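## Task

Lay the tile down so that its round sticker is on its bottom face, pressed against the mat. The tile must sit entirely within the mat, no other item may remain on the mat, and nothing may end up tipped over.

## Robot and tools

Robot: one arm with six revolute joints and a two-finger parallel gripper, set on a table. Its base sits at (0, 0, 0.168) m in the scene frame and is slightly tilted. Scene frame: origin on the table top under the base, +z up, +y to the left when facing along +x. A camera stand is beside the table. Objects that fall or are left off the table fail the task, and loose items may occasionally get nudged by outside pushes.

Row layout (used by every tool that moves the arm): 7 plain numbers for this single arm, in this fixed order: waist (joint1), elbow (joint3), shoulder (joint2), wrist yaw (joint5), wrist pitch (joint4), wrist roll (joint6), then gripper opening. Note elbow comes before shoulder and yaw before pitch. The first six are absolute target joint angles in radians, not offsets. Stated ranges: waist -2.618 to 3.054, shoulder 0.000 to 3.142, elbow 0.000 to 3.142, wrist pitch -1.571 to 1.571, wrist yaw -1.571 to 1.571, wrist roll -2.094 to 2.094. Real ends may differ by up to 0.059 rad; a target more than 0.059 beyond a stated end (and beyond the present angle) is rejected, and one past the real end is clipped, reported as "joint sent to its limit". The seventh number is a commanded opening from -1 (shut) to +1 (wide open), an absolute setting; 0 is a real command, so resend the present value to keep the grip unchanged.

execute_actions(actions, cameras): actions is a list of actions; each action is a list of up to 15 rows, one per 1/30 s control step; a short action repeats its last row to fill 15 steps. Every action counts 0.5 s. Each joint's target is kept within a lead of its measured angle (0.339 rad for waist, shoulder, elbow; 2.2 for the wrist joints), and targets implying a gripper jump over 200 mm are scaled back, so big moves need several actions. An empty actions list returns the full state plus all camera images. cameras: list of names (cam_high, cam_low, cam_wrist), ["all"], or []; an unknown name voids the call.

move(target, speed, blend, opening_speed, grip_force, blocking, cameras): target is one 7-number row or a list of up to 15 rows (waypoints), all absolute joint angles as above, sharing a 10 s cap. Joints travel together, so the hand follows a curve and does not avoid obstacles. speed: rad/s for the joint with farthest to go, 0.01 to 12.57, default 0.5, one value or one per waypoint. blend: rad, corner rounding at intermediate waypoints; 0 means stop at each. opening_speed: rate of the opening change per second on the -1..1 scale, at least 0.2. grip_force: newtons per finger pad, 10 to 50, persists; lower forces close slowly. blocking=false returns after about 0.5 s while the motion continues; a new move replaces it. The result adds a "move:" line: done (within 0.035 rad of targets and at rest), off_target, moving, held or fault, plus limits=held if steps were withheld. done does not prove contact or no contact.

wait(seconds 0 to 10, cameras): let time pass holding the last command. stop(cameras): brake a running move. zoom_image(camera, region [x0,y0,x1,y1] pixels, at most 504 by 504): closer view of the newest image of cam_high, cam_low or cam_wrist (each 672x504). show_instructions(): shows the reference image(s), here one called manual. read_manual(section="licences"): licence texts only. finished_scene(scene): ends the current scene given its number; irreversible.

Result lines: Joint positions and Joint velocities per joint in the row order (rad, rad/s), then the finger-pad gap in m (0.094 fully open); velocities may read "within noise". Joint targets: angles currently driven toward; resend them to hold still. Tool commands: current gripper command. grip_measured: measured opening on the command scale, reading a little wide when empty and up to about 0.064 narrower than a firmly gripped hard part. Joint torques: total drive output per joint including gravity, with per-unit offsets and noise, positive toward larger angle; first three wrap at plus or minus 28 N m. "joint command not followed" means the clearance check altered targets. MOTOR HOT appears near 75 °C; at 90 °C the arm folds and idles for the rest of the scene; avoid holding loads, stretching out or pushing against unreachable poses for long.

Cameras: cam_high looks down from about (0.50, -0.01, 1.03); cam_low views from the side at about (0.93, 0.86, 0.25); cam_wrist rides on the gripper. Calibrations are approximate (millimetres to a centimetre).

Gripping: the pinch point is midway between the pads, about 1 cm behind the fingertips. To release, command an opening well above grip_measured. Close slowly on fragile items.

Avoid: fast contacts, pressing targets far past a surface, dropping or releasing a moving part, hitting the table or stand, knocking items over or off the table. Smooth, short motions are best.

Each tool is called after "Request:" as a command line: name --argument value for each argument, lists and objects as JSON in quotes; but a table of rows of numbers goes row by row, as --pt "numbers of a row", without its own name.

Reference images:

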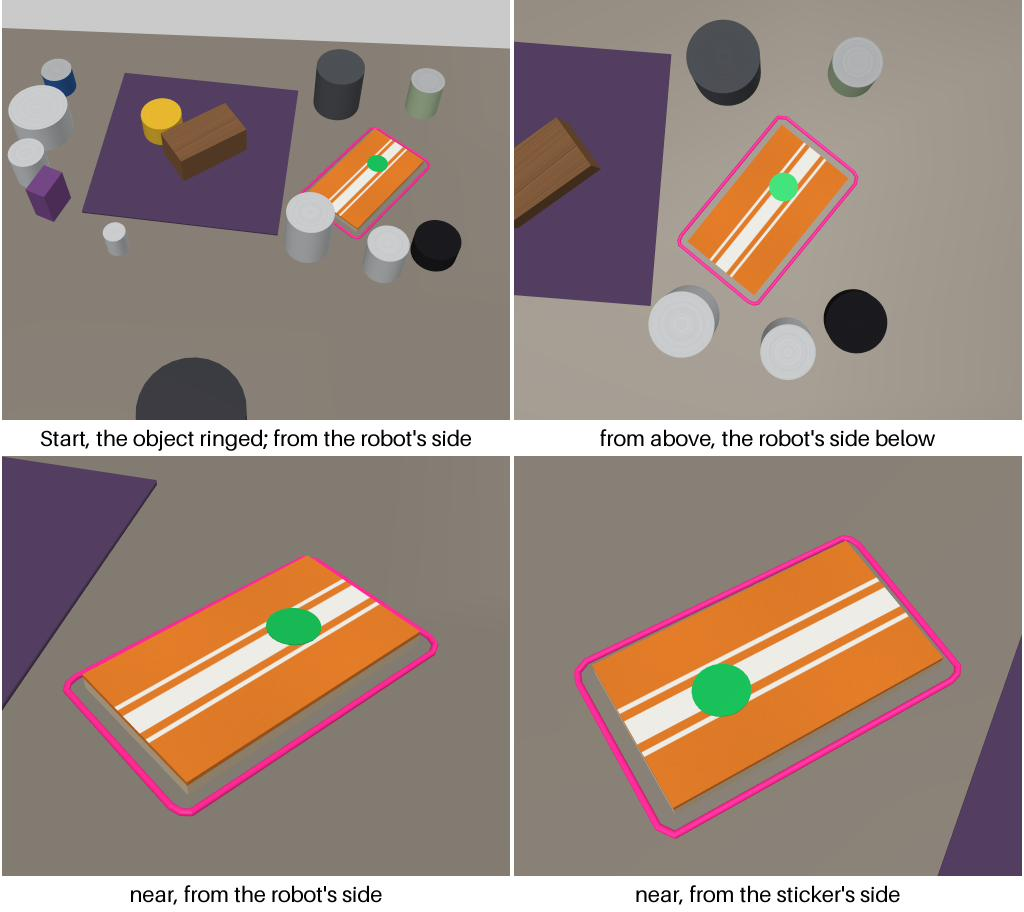

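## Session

Request:
execute_actions --actions '[]'

Request:
zoom_image --camera "cam_high" --region '[200, 130, 400, 400]'

Request:
zoom_image --camera "cam_low" --region '[230, 250, 490, 400]'

Scene clock: 0.00 s.
grip_measured=+1.000
Joint names: [waist, elbow, shoulder, wrist yaw, wrist pitch, wrist roll]
Joint positions: [1.264 1.689 2.584 0.518 -1.466 1.306 0.094]
Joint velocities: within noise
Joint torques (N m): no reading
Heat: 27 °C.
Joint targets: [1.273 1.693 2.580 0.524 -1.467 1.307]
Tool commands: gripper/opening=+1.0

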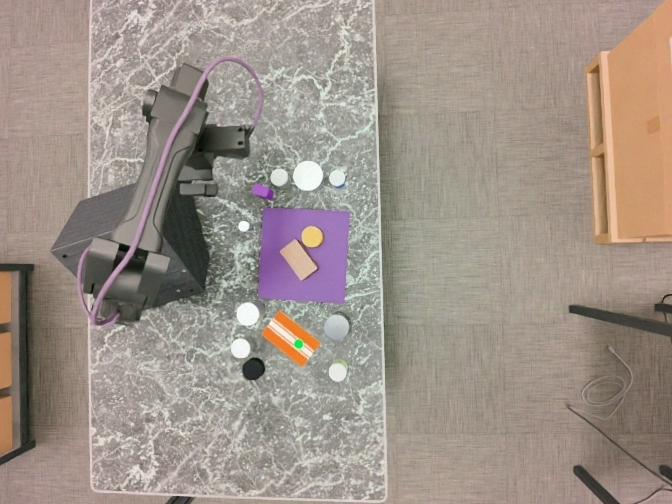

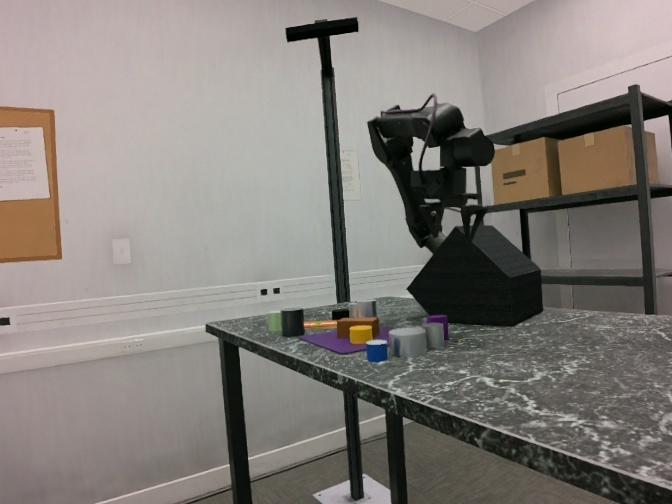

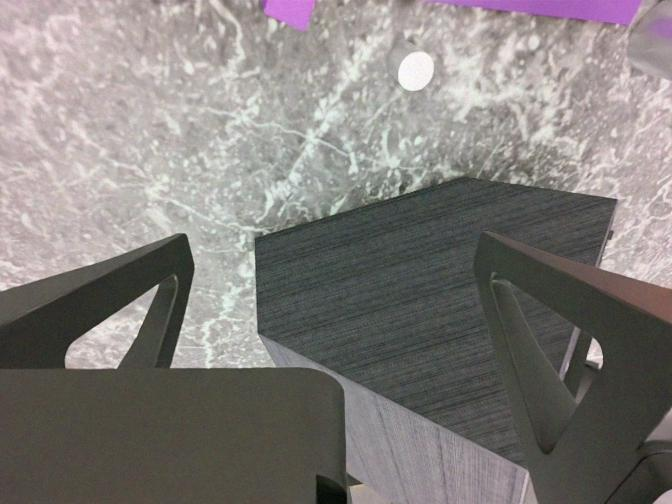

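Scaled by 1.867 from the camera's 672x504 image, which has a finer 960x720 frame.

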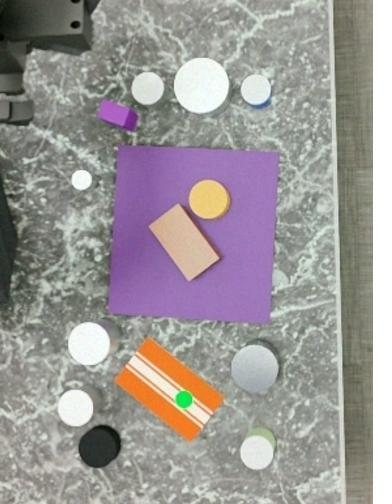

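Scaled by 1.938 from the camera's 672x504 image, which has a finer 960x720 frame.

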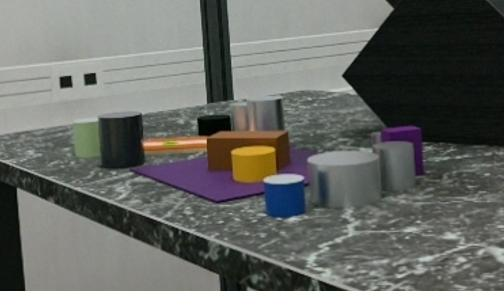

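Request:
move --target '[0.5465,1.2742,2.0608,0.7727,-0.8937,1.4,1]' --speed 1.2 --cameras '["all"]'

Scene clock: 39.47 s.
grip_measured=+1.000
Joint names: [waist, elbow, shoulder, wrist yaw, wrist pitch, wrist roll]
Joint positions: [0.538 1.285 2.079 0.759 -0.908 1.388 0.094]
Joint torques (N m): [7.01 3.63 -8.76 0.13 0.22 0.15]
Heat: 29 °C.
Joint targets: [0.546 1.274 2.061 0.773 -0.894 1.400]
move: done

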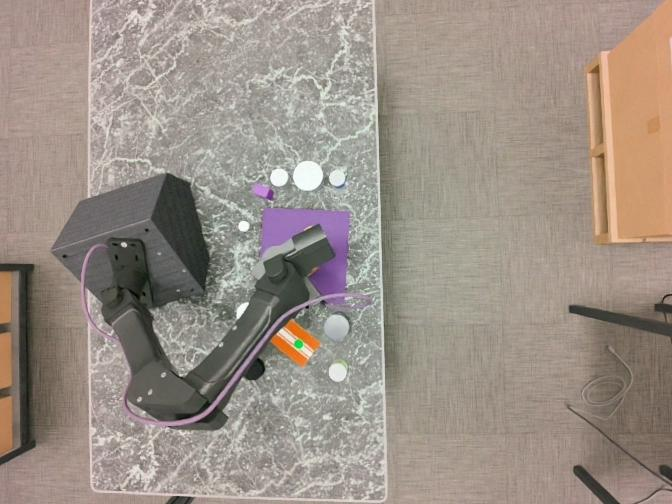

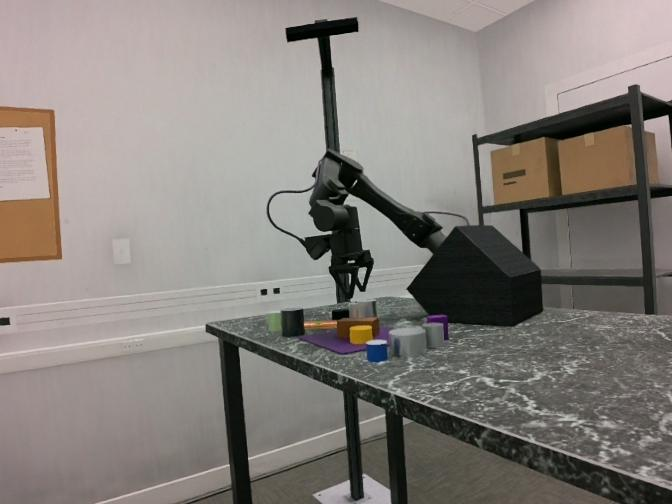

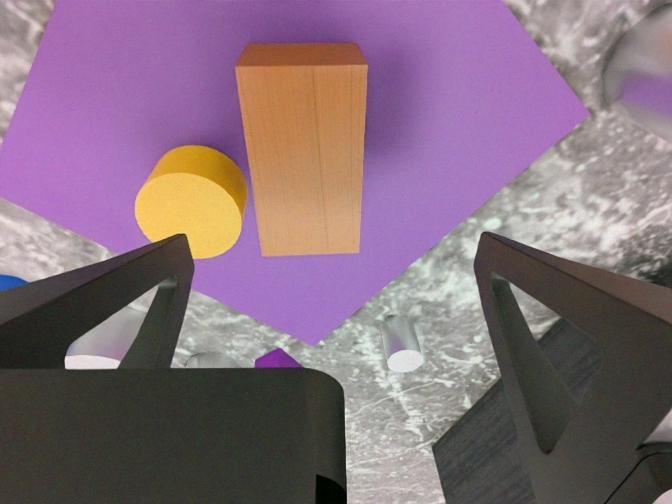

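Request:
move --pt "0.597 1.5248 2.3161 0.766 -0.9375 -0.05 1" --pt "0.4395 1.4014 2.4158 0.7788 -0.5608 -0.33 1" --pt "0.4395 1.4014 2.4158 0.7788 -0.5608 -0.33 -0.2" --speed '[1.2,0.5,0.5]' --opening_speed 2 --cameras '["cam_low","cam_wrist"]'

Scene clock: 49.80 s.
grip_measured=+0.041
Joint names: [waist, elbow, shoulder, wrist yaw, wrist pitch, wrist roll]
Joint positions: [0.441 1.408 2.395 0.774 -0.577 -0.32 0.049]
Joint torques (N m): [7.3 3.3 -7.2 0.05 0.31 -0.12]
Heat: 28 °C.
Joint targets: [0.439 1.401 2.416 0.779 -0.561 -0.330]
move: done
Images, in order (width x height): cam_low 672x504, cam_wrist 672x504.

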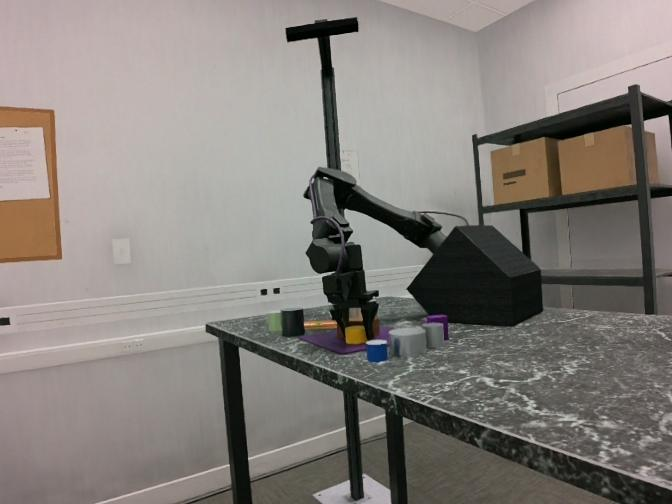

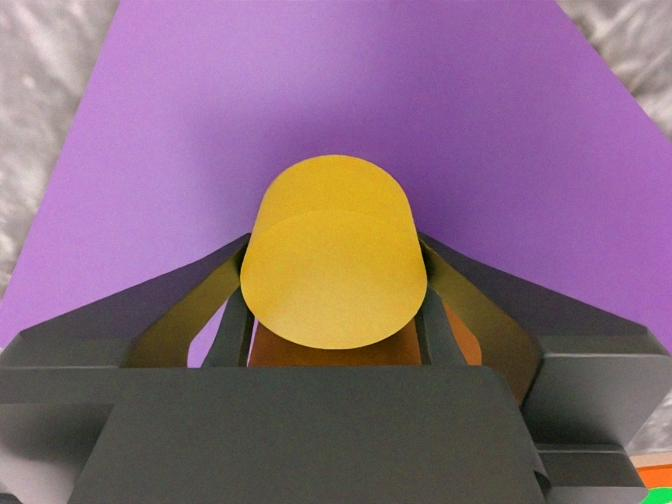

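Request:
move --pt "0.597 1.5248 2.3161 0.766 -0.9375 -0.05 -0.2" --pt "-0.2629 2.331 2.0546 0.568 -1.2816 0 -0.2" --pt "-0.363 2.165 2.122 0.512 -1.003 0 -0.2" --pt "-0.363 2.165 2.122 0.512 -1.003 0 0.7" --speed '[0.7,1,0.5,0.5]' --blend '[0.05,0.1,0,0]' --opening_speed 2

Request:
move --pt "-0.2629 2.331 2.0546 0.568 -1.2816 0.1 1" --pt "0.5465 1.2742 2.0608 0.7727 -0.8937 1.4 1" --speed '[0.7,1.1]' --blend '[0.05,0]' --cameras '["cam_high","cam_wrist"]'

Scene clock: 56.27 s.
grip_measured=+0.698
Joint names: [waist, elbow, shoulder, wrist yaw, wrist pitch, wrist roll]
Joint positions: [-0.363 2.174 2.094 0.517 -1.019 -0.01 0.08]
Joint torques (N m): [4.89 5.14 -11.56 -0.06 0.35 0.13]
Heat: 28 °C.
Joint targets: [-0.363 2.165 2.122 0.512 -1.003 0.000]
move: done

Scene clock: 58.87 s.
grip_measured=+0.998
Joint names: [waist, elbow, shoulder, wrist yaw, wrist pitch, wrist roll]
Joint positions: [0.532 1.28 2.075 0.759 -0.908 1.388 0.094]
Joint torques (N m): [7.49 4.01 -8.38 0.14 0.19 0.19]
Heat: 28 °C.
Joint targets: [0.546 1.274 2.061 0.773 -0.894 1.400]
move: done
Images, in order (width x height): cam_high 672x504, cam_wrist 672x504.

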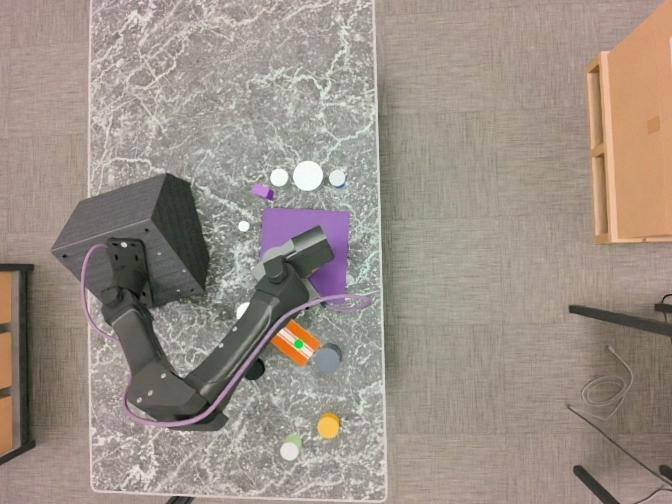

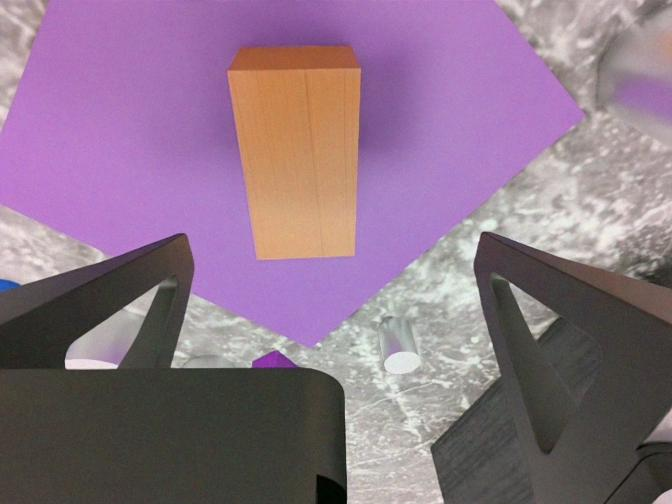

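Request:
move --pt "0.3572 1.1877 2.228 0.7757 -0.454 1.13 1" --pt "0.3572 1.1877 2.228 0.7757 -0.454 1.13 -0.2" --speed 0.5 --opening_speed 2 --cameras '["cam_low","cam_wrist"]'

Request:
zoom_image --camera "cam_high" --region '[220, 290, 380, 470]'

Scene clock: 71.87 s.
grip_measured=+0.040
Joint names: [waist, elbow, shoulder, wrist yaw, wrist pitch, wrist roll]
Joint positions: [0.36 1.195 2.209 0.764 -0.468 1.14 0.049]
Joint torques (N m): [6.43 2.97 -6.35 0.12 0.28 -0.11]
Heat: 28 °C.
Joint targets: [0.357 1.188 2.228 0.776 -0.454 1.130]
move: done
Images, in order (width x height): cam_low 672x504, cam_wrist 672x504.

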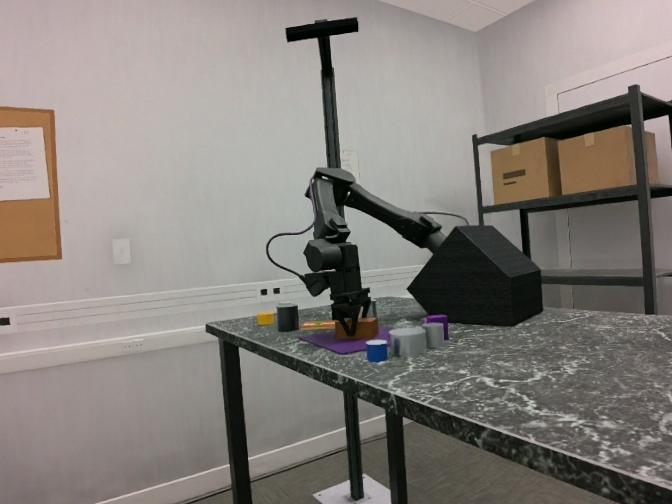

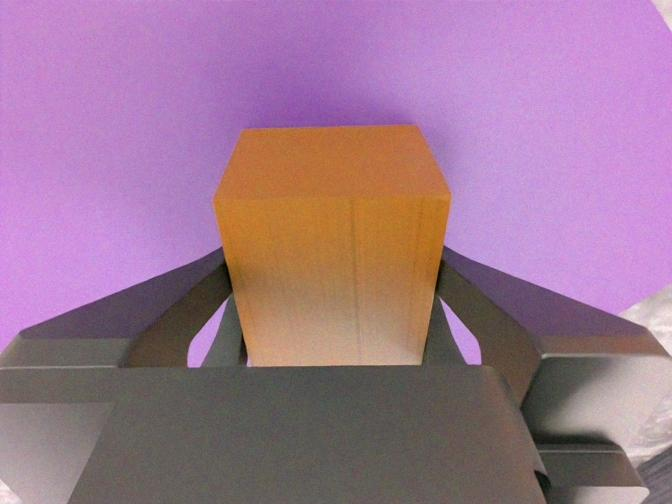

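This scene's latest camera images include none from cam_high. They are from: cam_low, cam_wrist. cam_high's image comes with the result of a call that names it in "cameras".

Request:
move --pt "0.5465 1.2742 2.0608 0.7727 -0.8937 1.13 -0.2" --pt "0.15 1.6 1.6 0.75 -1.25 0.6 -0.2" --pt "-0.248 1.5687 1.5632 0.5762 -1.0186 0.3 -0.2" --pt "-0.405 1.42 1.715 0.488 -0.65 0.2 -0.2" --pt "-0.405 1.42 1.715 0.488 -0.65 0.2 0.7" --speed '[0.7,1,1,0.5,0.5]' --blend '[0.05,0.1,0.05,0,0]' --opening_speed 2

Request:
move --pt "-0.248 1.5687 1.5632 0.5762 -1.0186 0.3 1" --pt "-0.4 1.9 1.55 0.5 -1.2 0.3 1" --speed '[0.7,1.1]' --blend '[0.05,0]' --cameras '["all"]'

Request:
zoom_image --camera "cam_high" --region '[220, 290, 380, 470]'

Scene clock: 77.60 s.
grip_measured=+0.698
Joint names: [waist, elbow, shoulder, wrist yaw, wrist pitch, wrist roll]
Joint positions: [-0.404 1.425 1.697 0.494 -0.664 0.211 0.08]
Joint torques (N m): [3.4 4.57 -9.55 -0.08 0.33 -0.12]
Heat: 28 °C.
Joint targets: [-0.405 1.420 1.715 0.488 -0.650 0.200]
move: done

Scene clock: 79.33 s.
grip_measured=+0.998
Joint names: [waist, elbow, shoulder, wrist yaw, wrist pitch, wrist roll]
Joint positions: [-0.397 1.889 1.566 0.506 -1.182 0.29 0.094]
Joint torques (N m): [2.51 7.23 -12.83 -0.1 0.1 0.13]
Heat: 28 °C.
Joint targets: [-0.400 1.900 1.550 0.500 -1.200 0.300]
move: done

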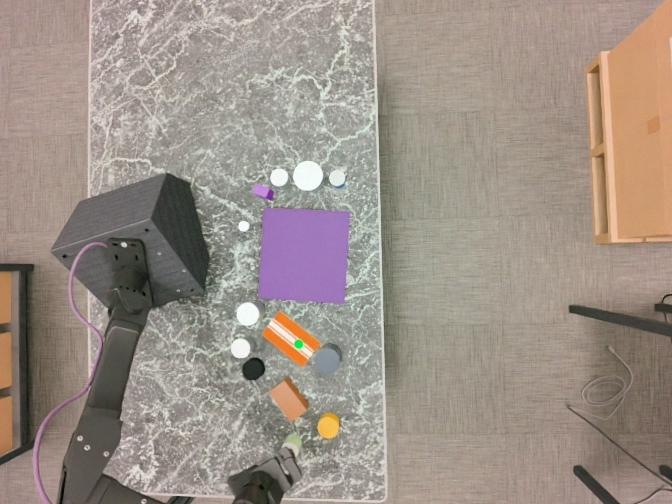

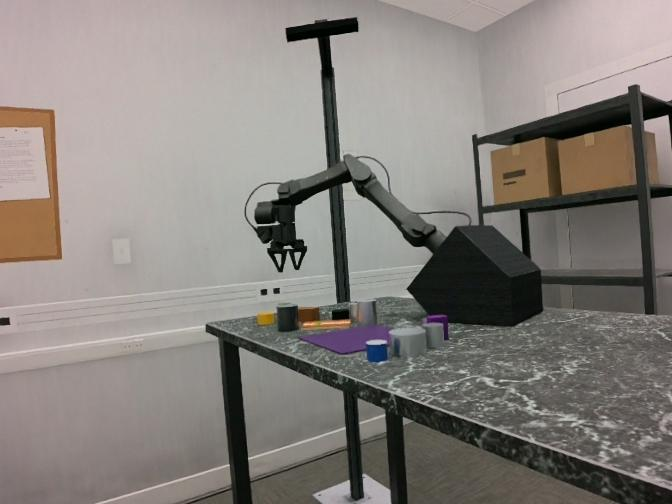

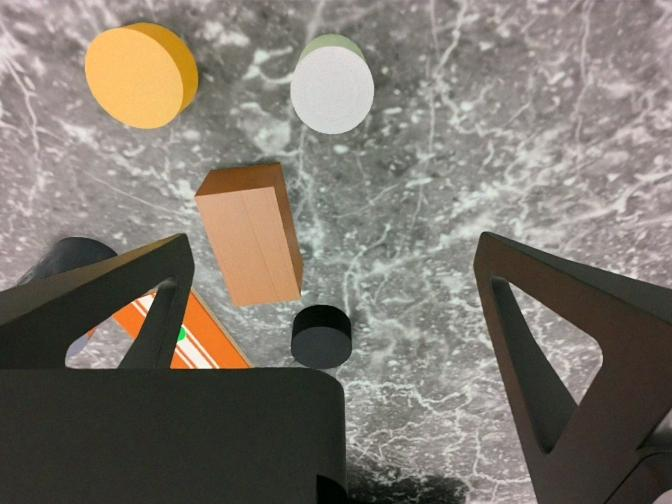

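Scaled by 2.800 from the camera's 672x504 image, which has a finer 960x720 frame.

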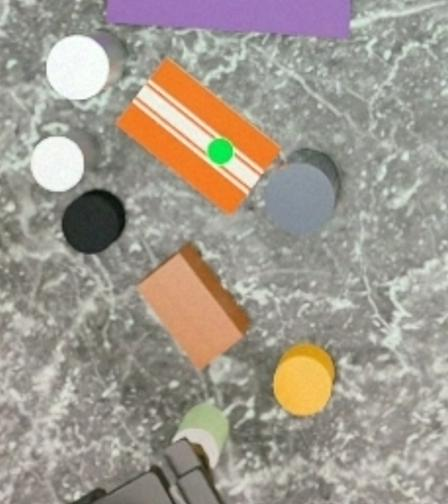

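Request:
move --target '[0.0872,1.1456,1.5868,0.7213,-0.8048,0.456,1]' --speed 1 --cameras '["cam_wrist"]'

Scene clock: 84.50 s.
grip_measured=+0.998
Joint names: [waist, elbow, shoulder, wrist yaw, wrist pitch, wrist roll]
Joint positions: [0.072 1.15 1.575 0.71 -0.822 0.444 0.094]
Joint torques (N m): [5.34 4.34 -6.01 0.11 0.25 0.16]
Heat: 28 °C.
Joint targets: [0.087 1.146 1.587 0.721 -0.805 0.456]
move: done
Images, in order (width x height): cam_wrist 672x504.

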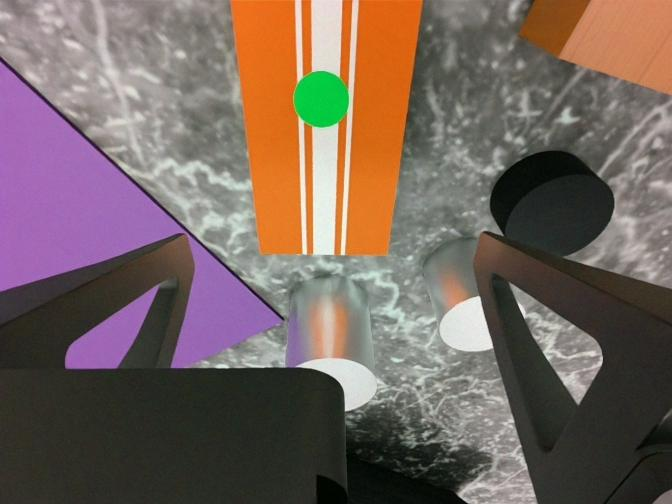

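Request:
move --pt "-0.0989 1.0295 1.7406 0.6494 -0.3938 0.234 1" --pt "-0.0989 1.0295 1.7406 0.6494 -0.3938 0.234 0.2" --speed 0.4 --opening_speed 1.5 --cameras '["cam_wrist","cam_low"]'

Scene clock: 91.03 s.
grip_measured=+0.557
Joint names: [waist, elbow, shoulder, wrist yaw, wrist pitch, wrist roll]
Joint positions: [-0.095 1.037 1.72 0.654 -0.41 0.245 0.073]
Joint torques (N m): [4.01 3.12 -6.42 -0.06 0.33 -0.13]
Heat: 28 °C.
Joint targets: [-0.099 1.030 1.741 0.649 -0.394 0.234]
move: done
Images, in order (width x height): cam_low 672x504, cam_wrist 672x504.

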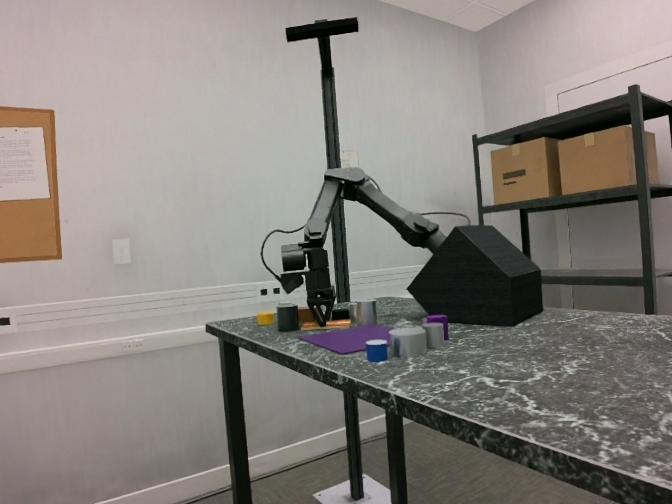

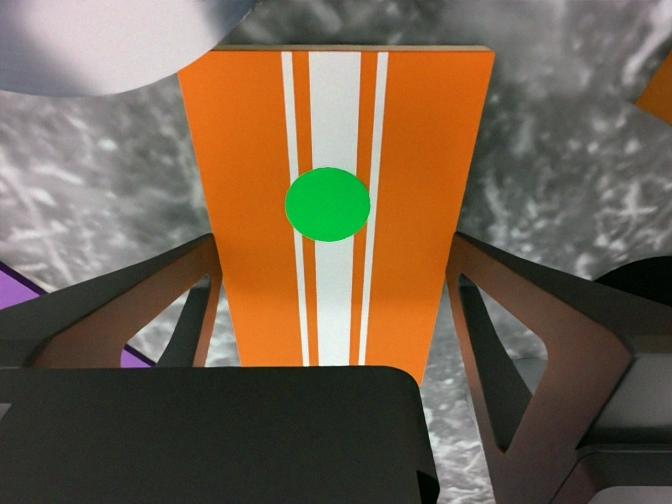

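Request:
move --pt "0.0872 1.1456 1.5868 0.7213 -0.8048 0.456 0.2" --pt "0.4935 1.7948 2.3799 0.777 -1.0433 0.346 0.2" --pt "0.3513 1.664 2.466 0.7754 -0.69 0.147 0.2" --pt "0.3513 1.664 2.466 0.7754 -0.69 0.147 0.9" --speed '[0.5,0.9,0.4,0.5]' --blend '[0.03,0.1,0,0]' --opening_speed 1.5 --cameras '["all"]'

Request:
zoom_image --camera "cam_low" --region '[260, 270, 420, 370]'

Scene clock: 96.57 s.
grip_measured=+0.898
Joint names: [waist, elbow, shoulder, wrist yaw, wrist pitch, wrist roll]
Joint positions: [0.356 1.677 2.442 0.771 -0.707 0.158 0.089]
Joint torques (N m): [7.68 3.21 -7.88 0.03 0.31 -0.14]
Heat: 28 °C.
Joint targets: [0.351 1.664 2.466 0.775 -0.690 0.147]
move: done; target 4's new numbers were sent with the wrist pitch 0.053 rad from that target

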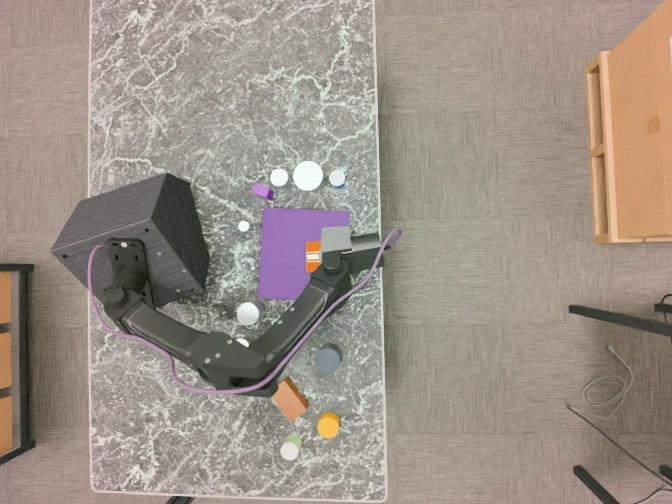

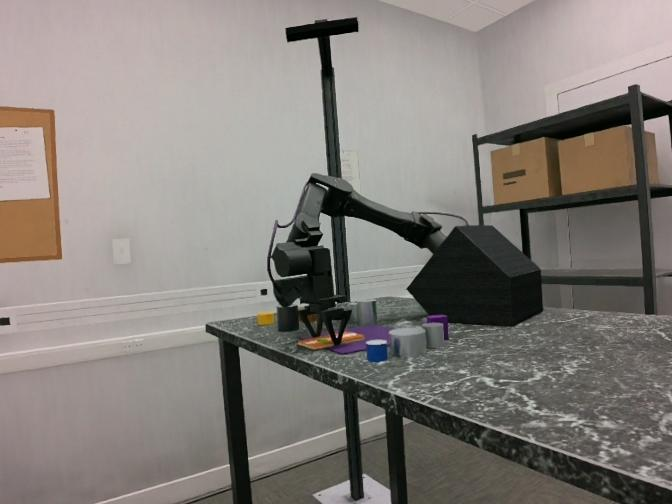

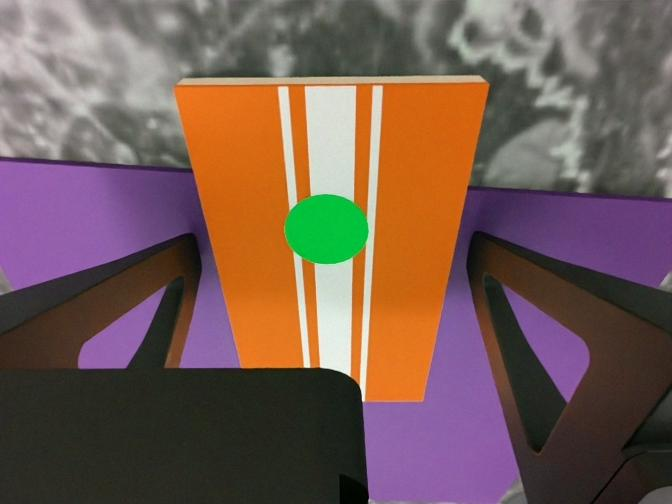

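Scaled by 3.150 from the camera's 672x504 image, which has a finer 960x720 frame.

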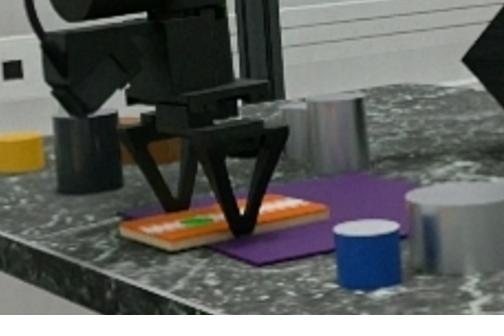

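Request:
move --pt "0.4935 1.7948 2.3799 0.777 -1.0433 0.346 1" --pt "0.4993 0.4765 2.0884 0.7353 1.0842 -0.447 1" --pt "0.2846 0.5414 2.44 0.5456 1.4387 -0.573 1" --speed '[0.5,1.1,0.5]' --blend '[0.03,0,0]' --cameras '["all"]'

Request:
zoom_image --camera "cam_low" --region '[260, 270, 420, 370]'

Scene clock: 107.50 s.
grip_measured=+0.998
Joint names: [waist, elbow, shoulder, wrist yaw, wrist pitch, wrist roll]
Joint positions: [0.296 0.532 2.416 0.555 1.433 -0.562 0.094]
Joint torques (N m): [4.51 1.51 -4.31 -0.36 1.34 -0.17]
Heat: 28 °C.
Joint targets: [0.285 0.541 2.440 0.546 1.439 -0.573]
move: done

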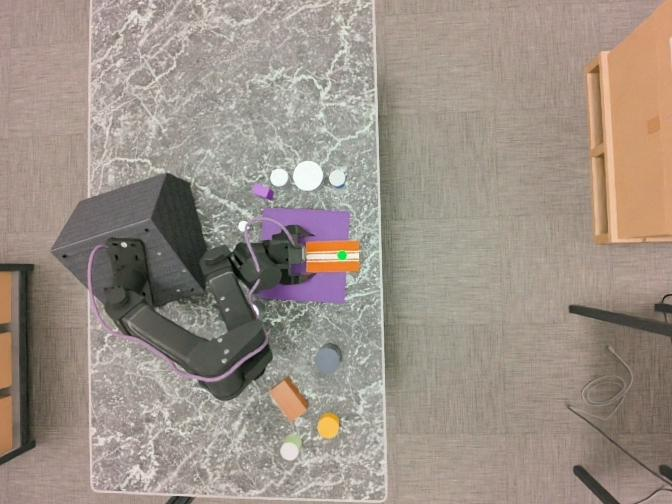

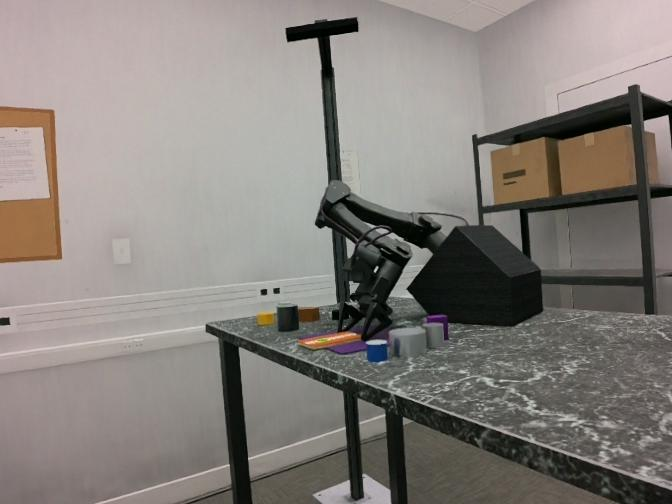

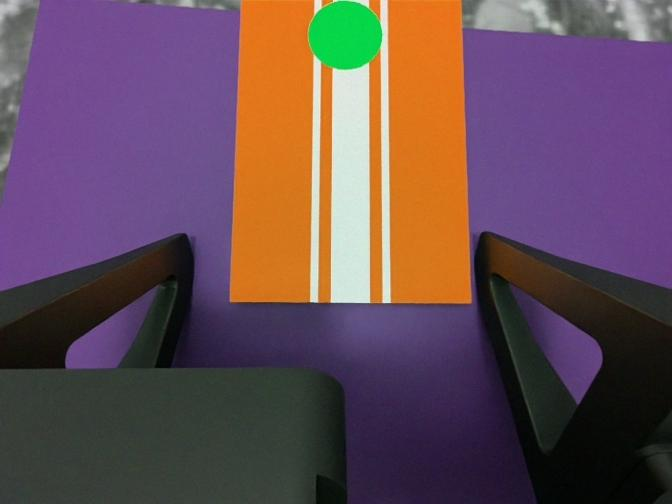

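Scaled by 3.150 from the camera's 672x504 image, which has a finer 960x720 frame.

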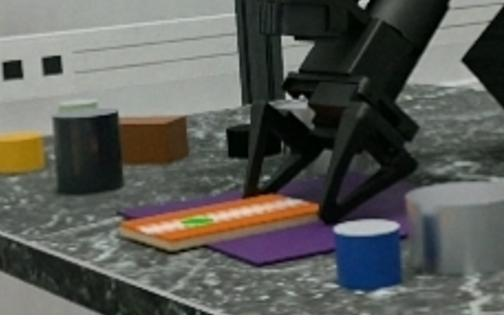

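Request:
move --pt "0.2846 0.5414 2.44 0.5456 1.4387 -0.573 0.2" --pt "0.4993 0.4765 2.0884 0.7353 1.0842 -0.447 0.2" --pt "0.6 1.2 1.85 0.75 -0.45 0.1 0.2" --pt "0.5644 1.5348 2.2887 0.4652 -1.4737 0.76 0.2" --speed '[0.5,0.6,1,0.9]' --blend '[0,0.1,0.2,0]' --opening_speed 1.5 --cameras '["all"]'

Request:
zoom_image --camera "cam_low" --region '[270, 200, 450, 370]'

Scene clock: 120.13 s.
grip_measured=+0.569
Joint names: [waist, elbow, shoulder, wrist yaw, wrist pitch, wrist roll]
Joint positions: [0.563 1.517 2.274 0.484 -1.446 0.748 0.074]
Joint torques (N m): [6.87 5.52 -6.54 -0.48 -0.99 0.13]
Heat: 28 °C.
Joint targets: [0.564 1.535 2.289 0.465 -1.474 0.760]
move: done

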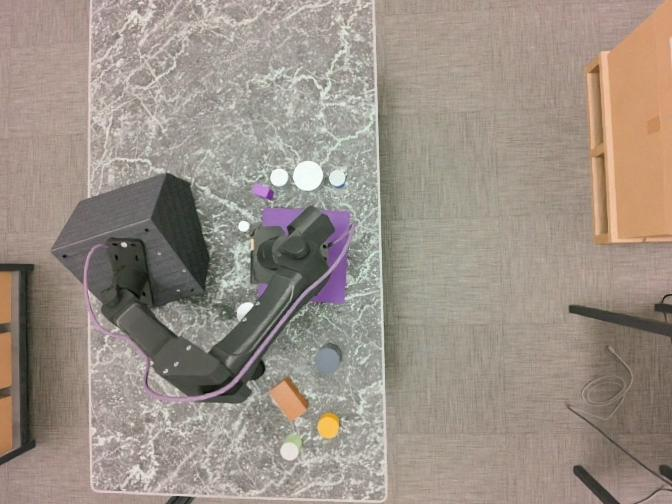

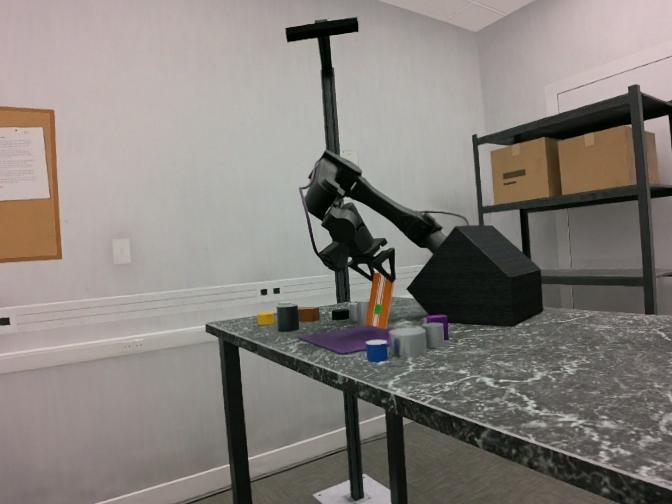

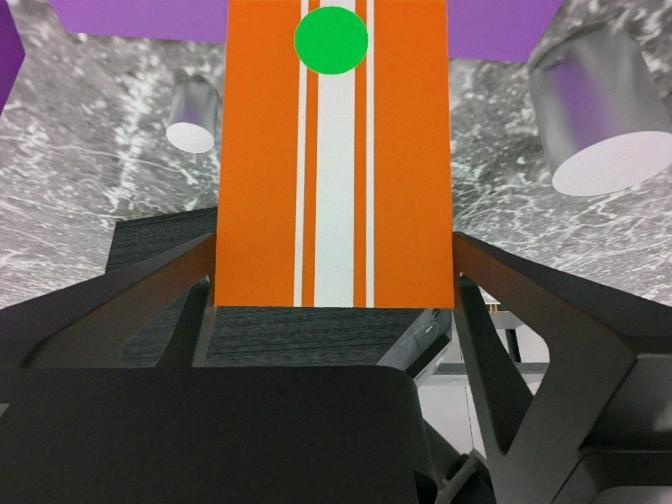

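Scaled by 2.800 from the camera's 672x504 image, which has a finer 960x720 frame.

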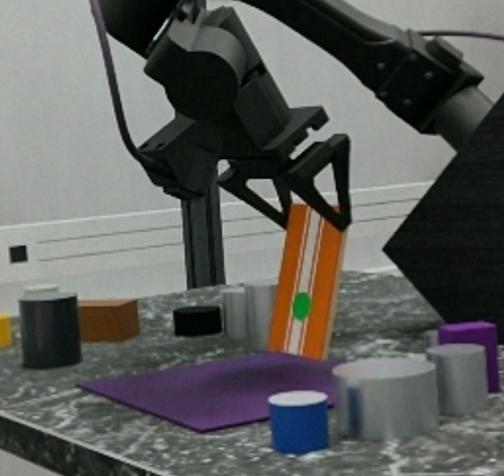

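Request:
move --pt "0.517 1.5004 2.3129 0.4937 -1.3956 0.7175 0.2" --pt "0.514 1.7188 2.3861 0.5515 -1.462 0.676 0.2" --speed '[0.25,0.2]' --grip_force 20 --cameras '["all"]'

Request:
zoom_image --camera "cam_low" --region '[270, 200, 450, 370]'

Scene clock: 129.83 s.
grip_measured=+0.586
Joint names: [waist, elbow, shoulder, wrist yaw, wrist pitch, wrist roll]
Joint positions: [0.517 1.701 2.364 0.544 -1.44 0.686 0.074]
Joint torques (N m): [7.1 5.6 -6.83 -0.14 -0.85 -0.11]
Heat: 28 °C.
Joint targets: [0.514 1.719 2.386 0.552 -1.462 0.676]
grip_force (N): 20
move: done

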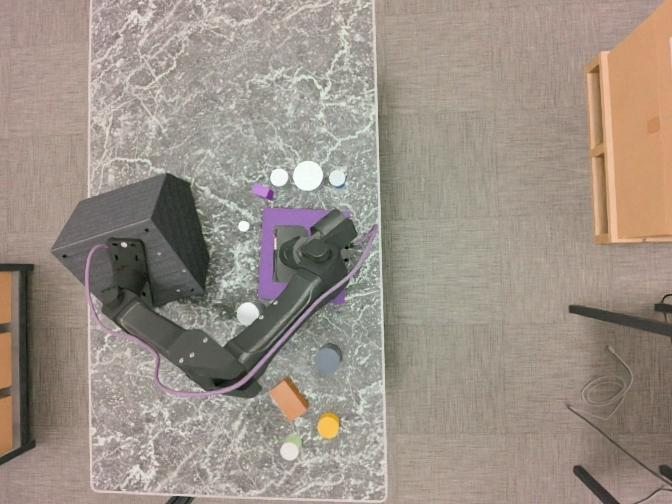

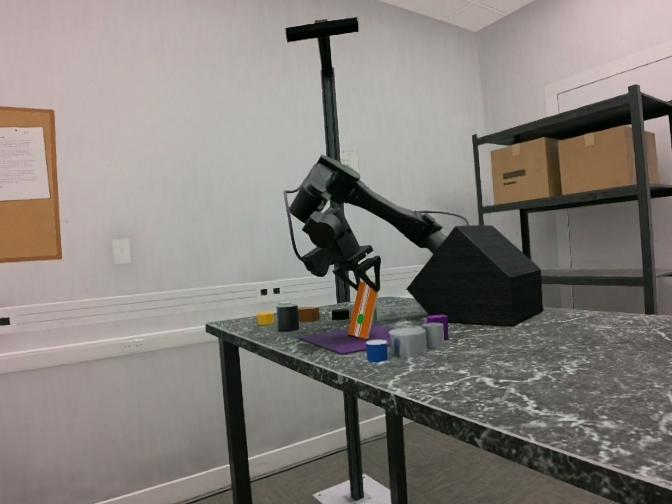

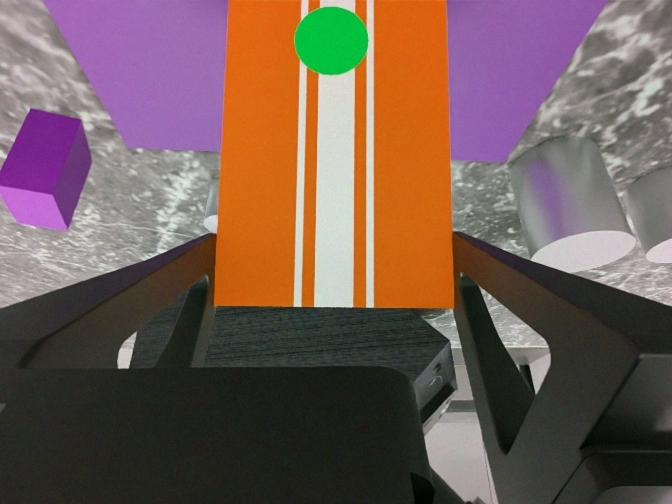

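Scaled by 2.800 from the camera's 672x504 image, which has a finer 960x720 frame.

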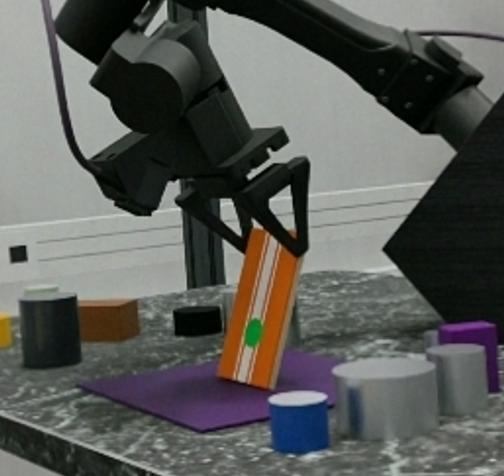

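Request:
move --pt "0.5644 1.5348 2.2687 0.4652 -1.45 0.74 0.2" --pt "0.4866 1.646 2.395 0.396 -1.56 0.754 0.2" --pt "0.48 1.646 2.44 0.396 -1.56 0.754 0.2" --pt "0.466 1.7957 2.495 0.466 -1.565 0.715 0.2" --speed '[0.3,0.25,0.15,0.15]' --grip_force 10 --cameras '["all"]'

Request:
zoom_image --camera "cam_low" --region '[270, 200, 450, 370]'

Scene clock: 140.90 s.
grip_measured=+0.593
Joint names: [waist, elbow, shoulder, wrist yaw, wrist pitch, wrist roll]
Joint positions: [0.477 1.774 2.467 0.42 -1.605 0.73 0.075]
Joint torques (N m): [6.69 5.5 -6.63 0.2 -0.46 -0.17]
Heat: 28 °C.
Joint targets: [0.466 1.796 2.495 0.466 -1.565 0.715]
grip_force (N): 10
move: off_target; the wrist yaw is farthest, 0.046 rad from its target

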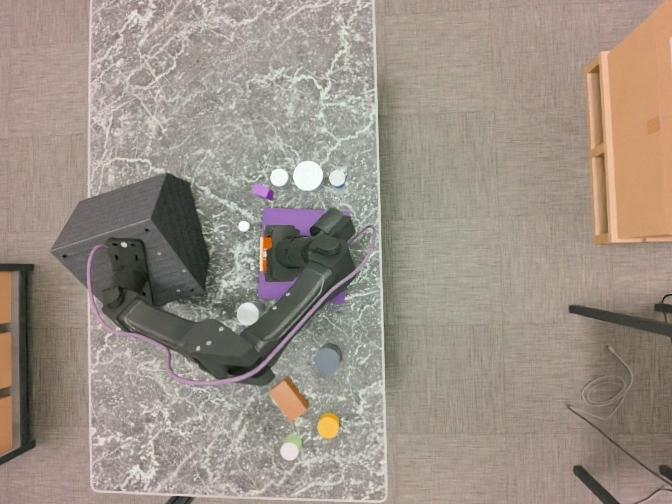

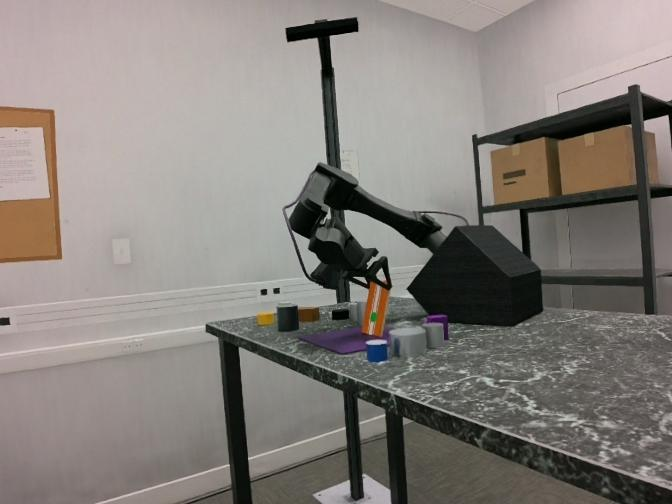

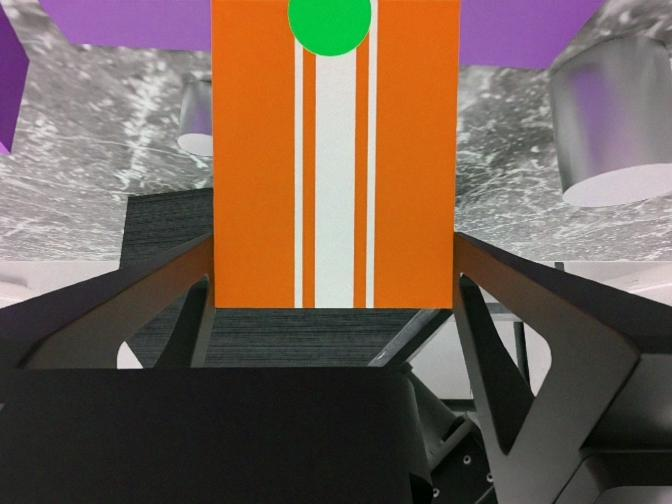

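Scaled by 2.800 from the camera's 672x504 image, which has a finer 960x720 frame.

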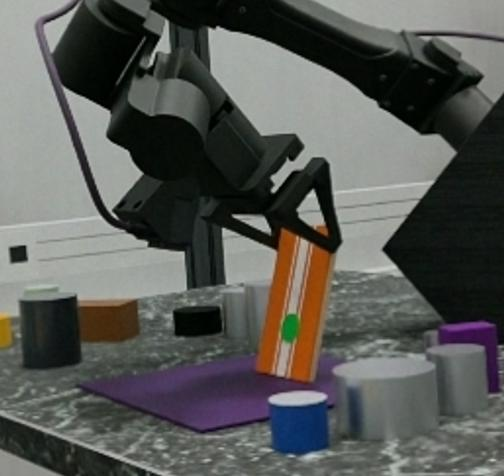

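Request:
move --pt "0.483 1.9 2.505 0.534 -1.565 0.69 0.2" --pt "0.4541 2.0789 2.585 0.6313 -1.51 0.57 0.2" --speed 0.2 --blend '[0.03,0]' --grip_force 10 --cameras '["cam_low","cam_wrist"]'

Request:
zoom_image --camera "cam_low" --region '[270, 200, 450, 370]'

Scene clock: 146.50 s.
grip_measured=+0.593
Joint names: [waist, elbow, shoulder, wrist yaw, wrist pitch, wrist roll]
Joint positions: [0.471 2.075 2.543 0.609 -1.533 0.585 0.075]
Joint torques (N m): [6.99 4.75 -6.57 0.1 -0.21 -0.15]
Heat: 28 °C.
Joint targets: [0.454 2.079 2.585 0.631 -1.510 0.570]
grip_force (N): 10
move: off_target; the shoulder is farthest, 0.042 rad from its target
Images, in order (width x height): cam_low 672x504, cam_wrist 672x504.

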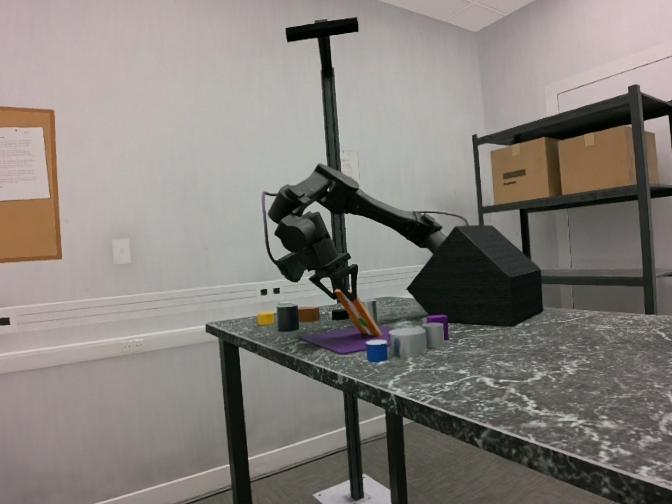

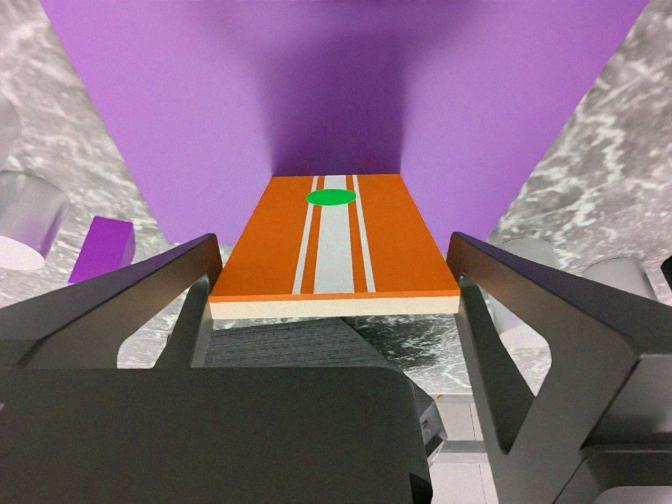

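Scaled by 2.800 from the camera's 672x504 image, which has a finer 960x720 frame.

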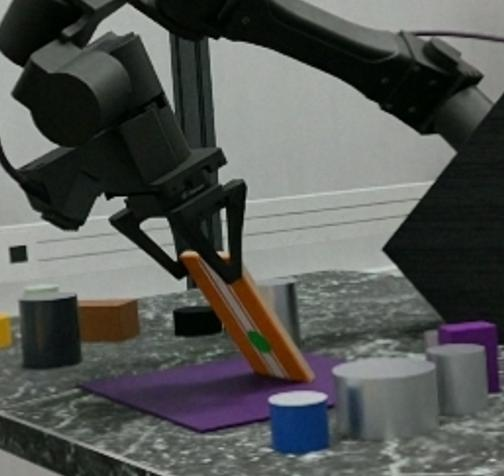

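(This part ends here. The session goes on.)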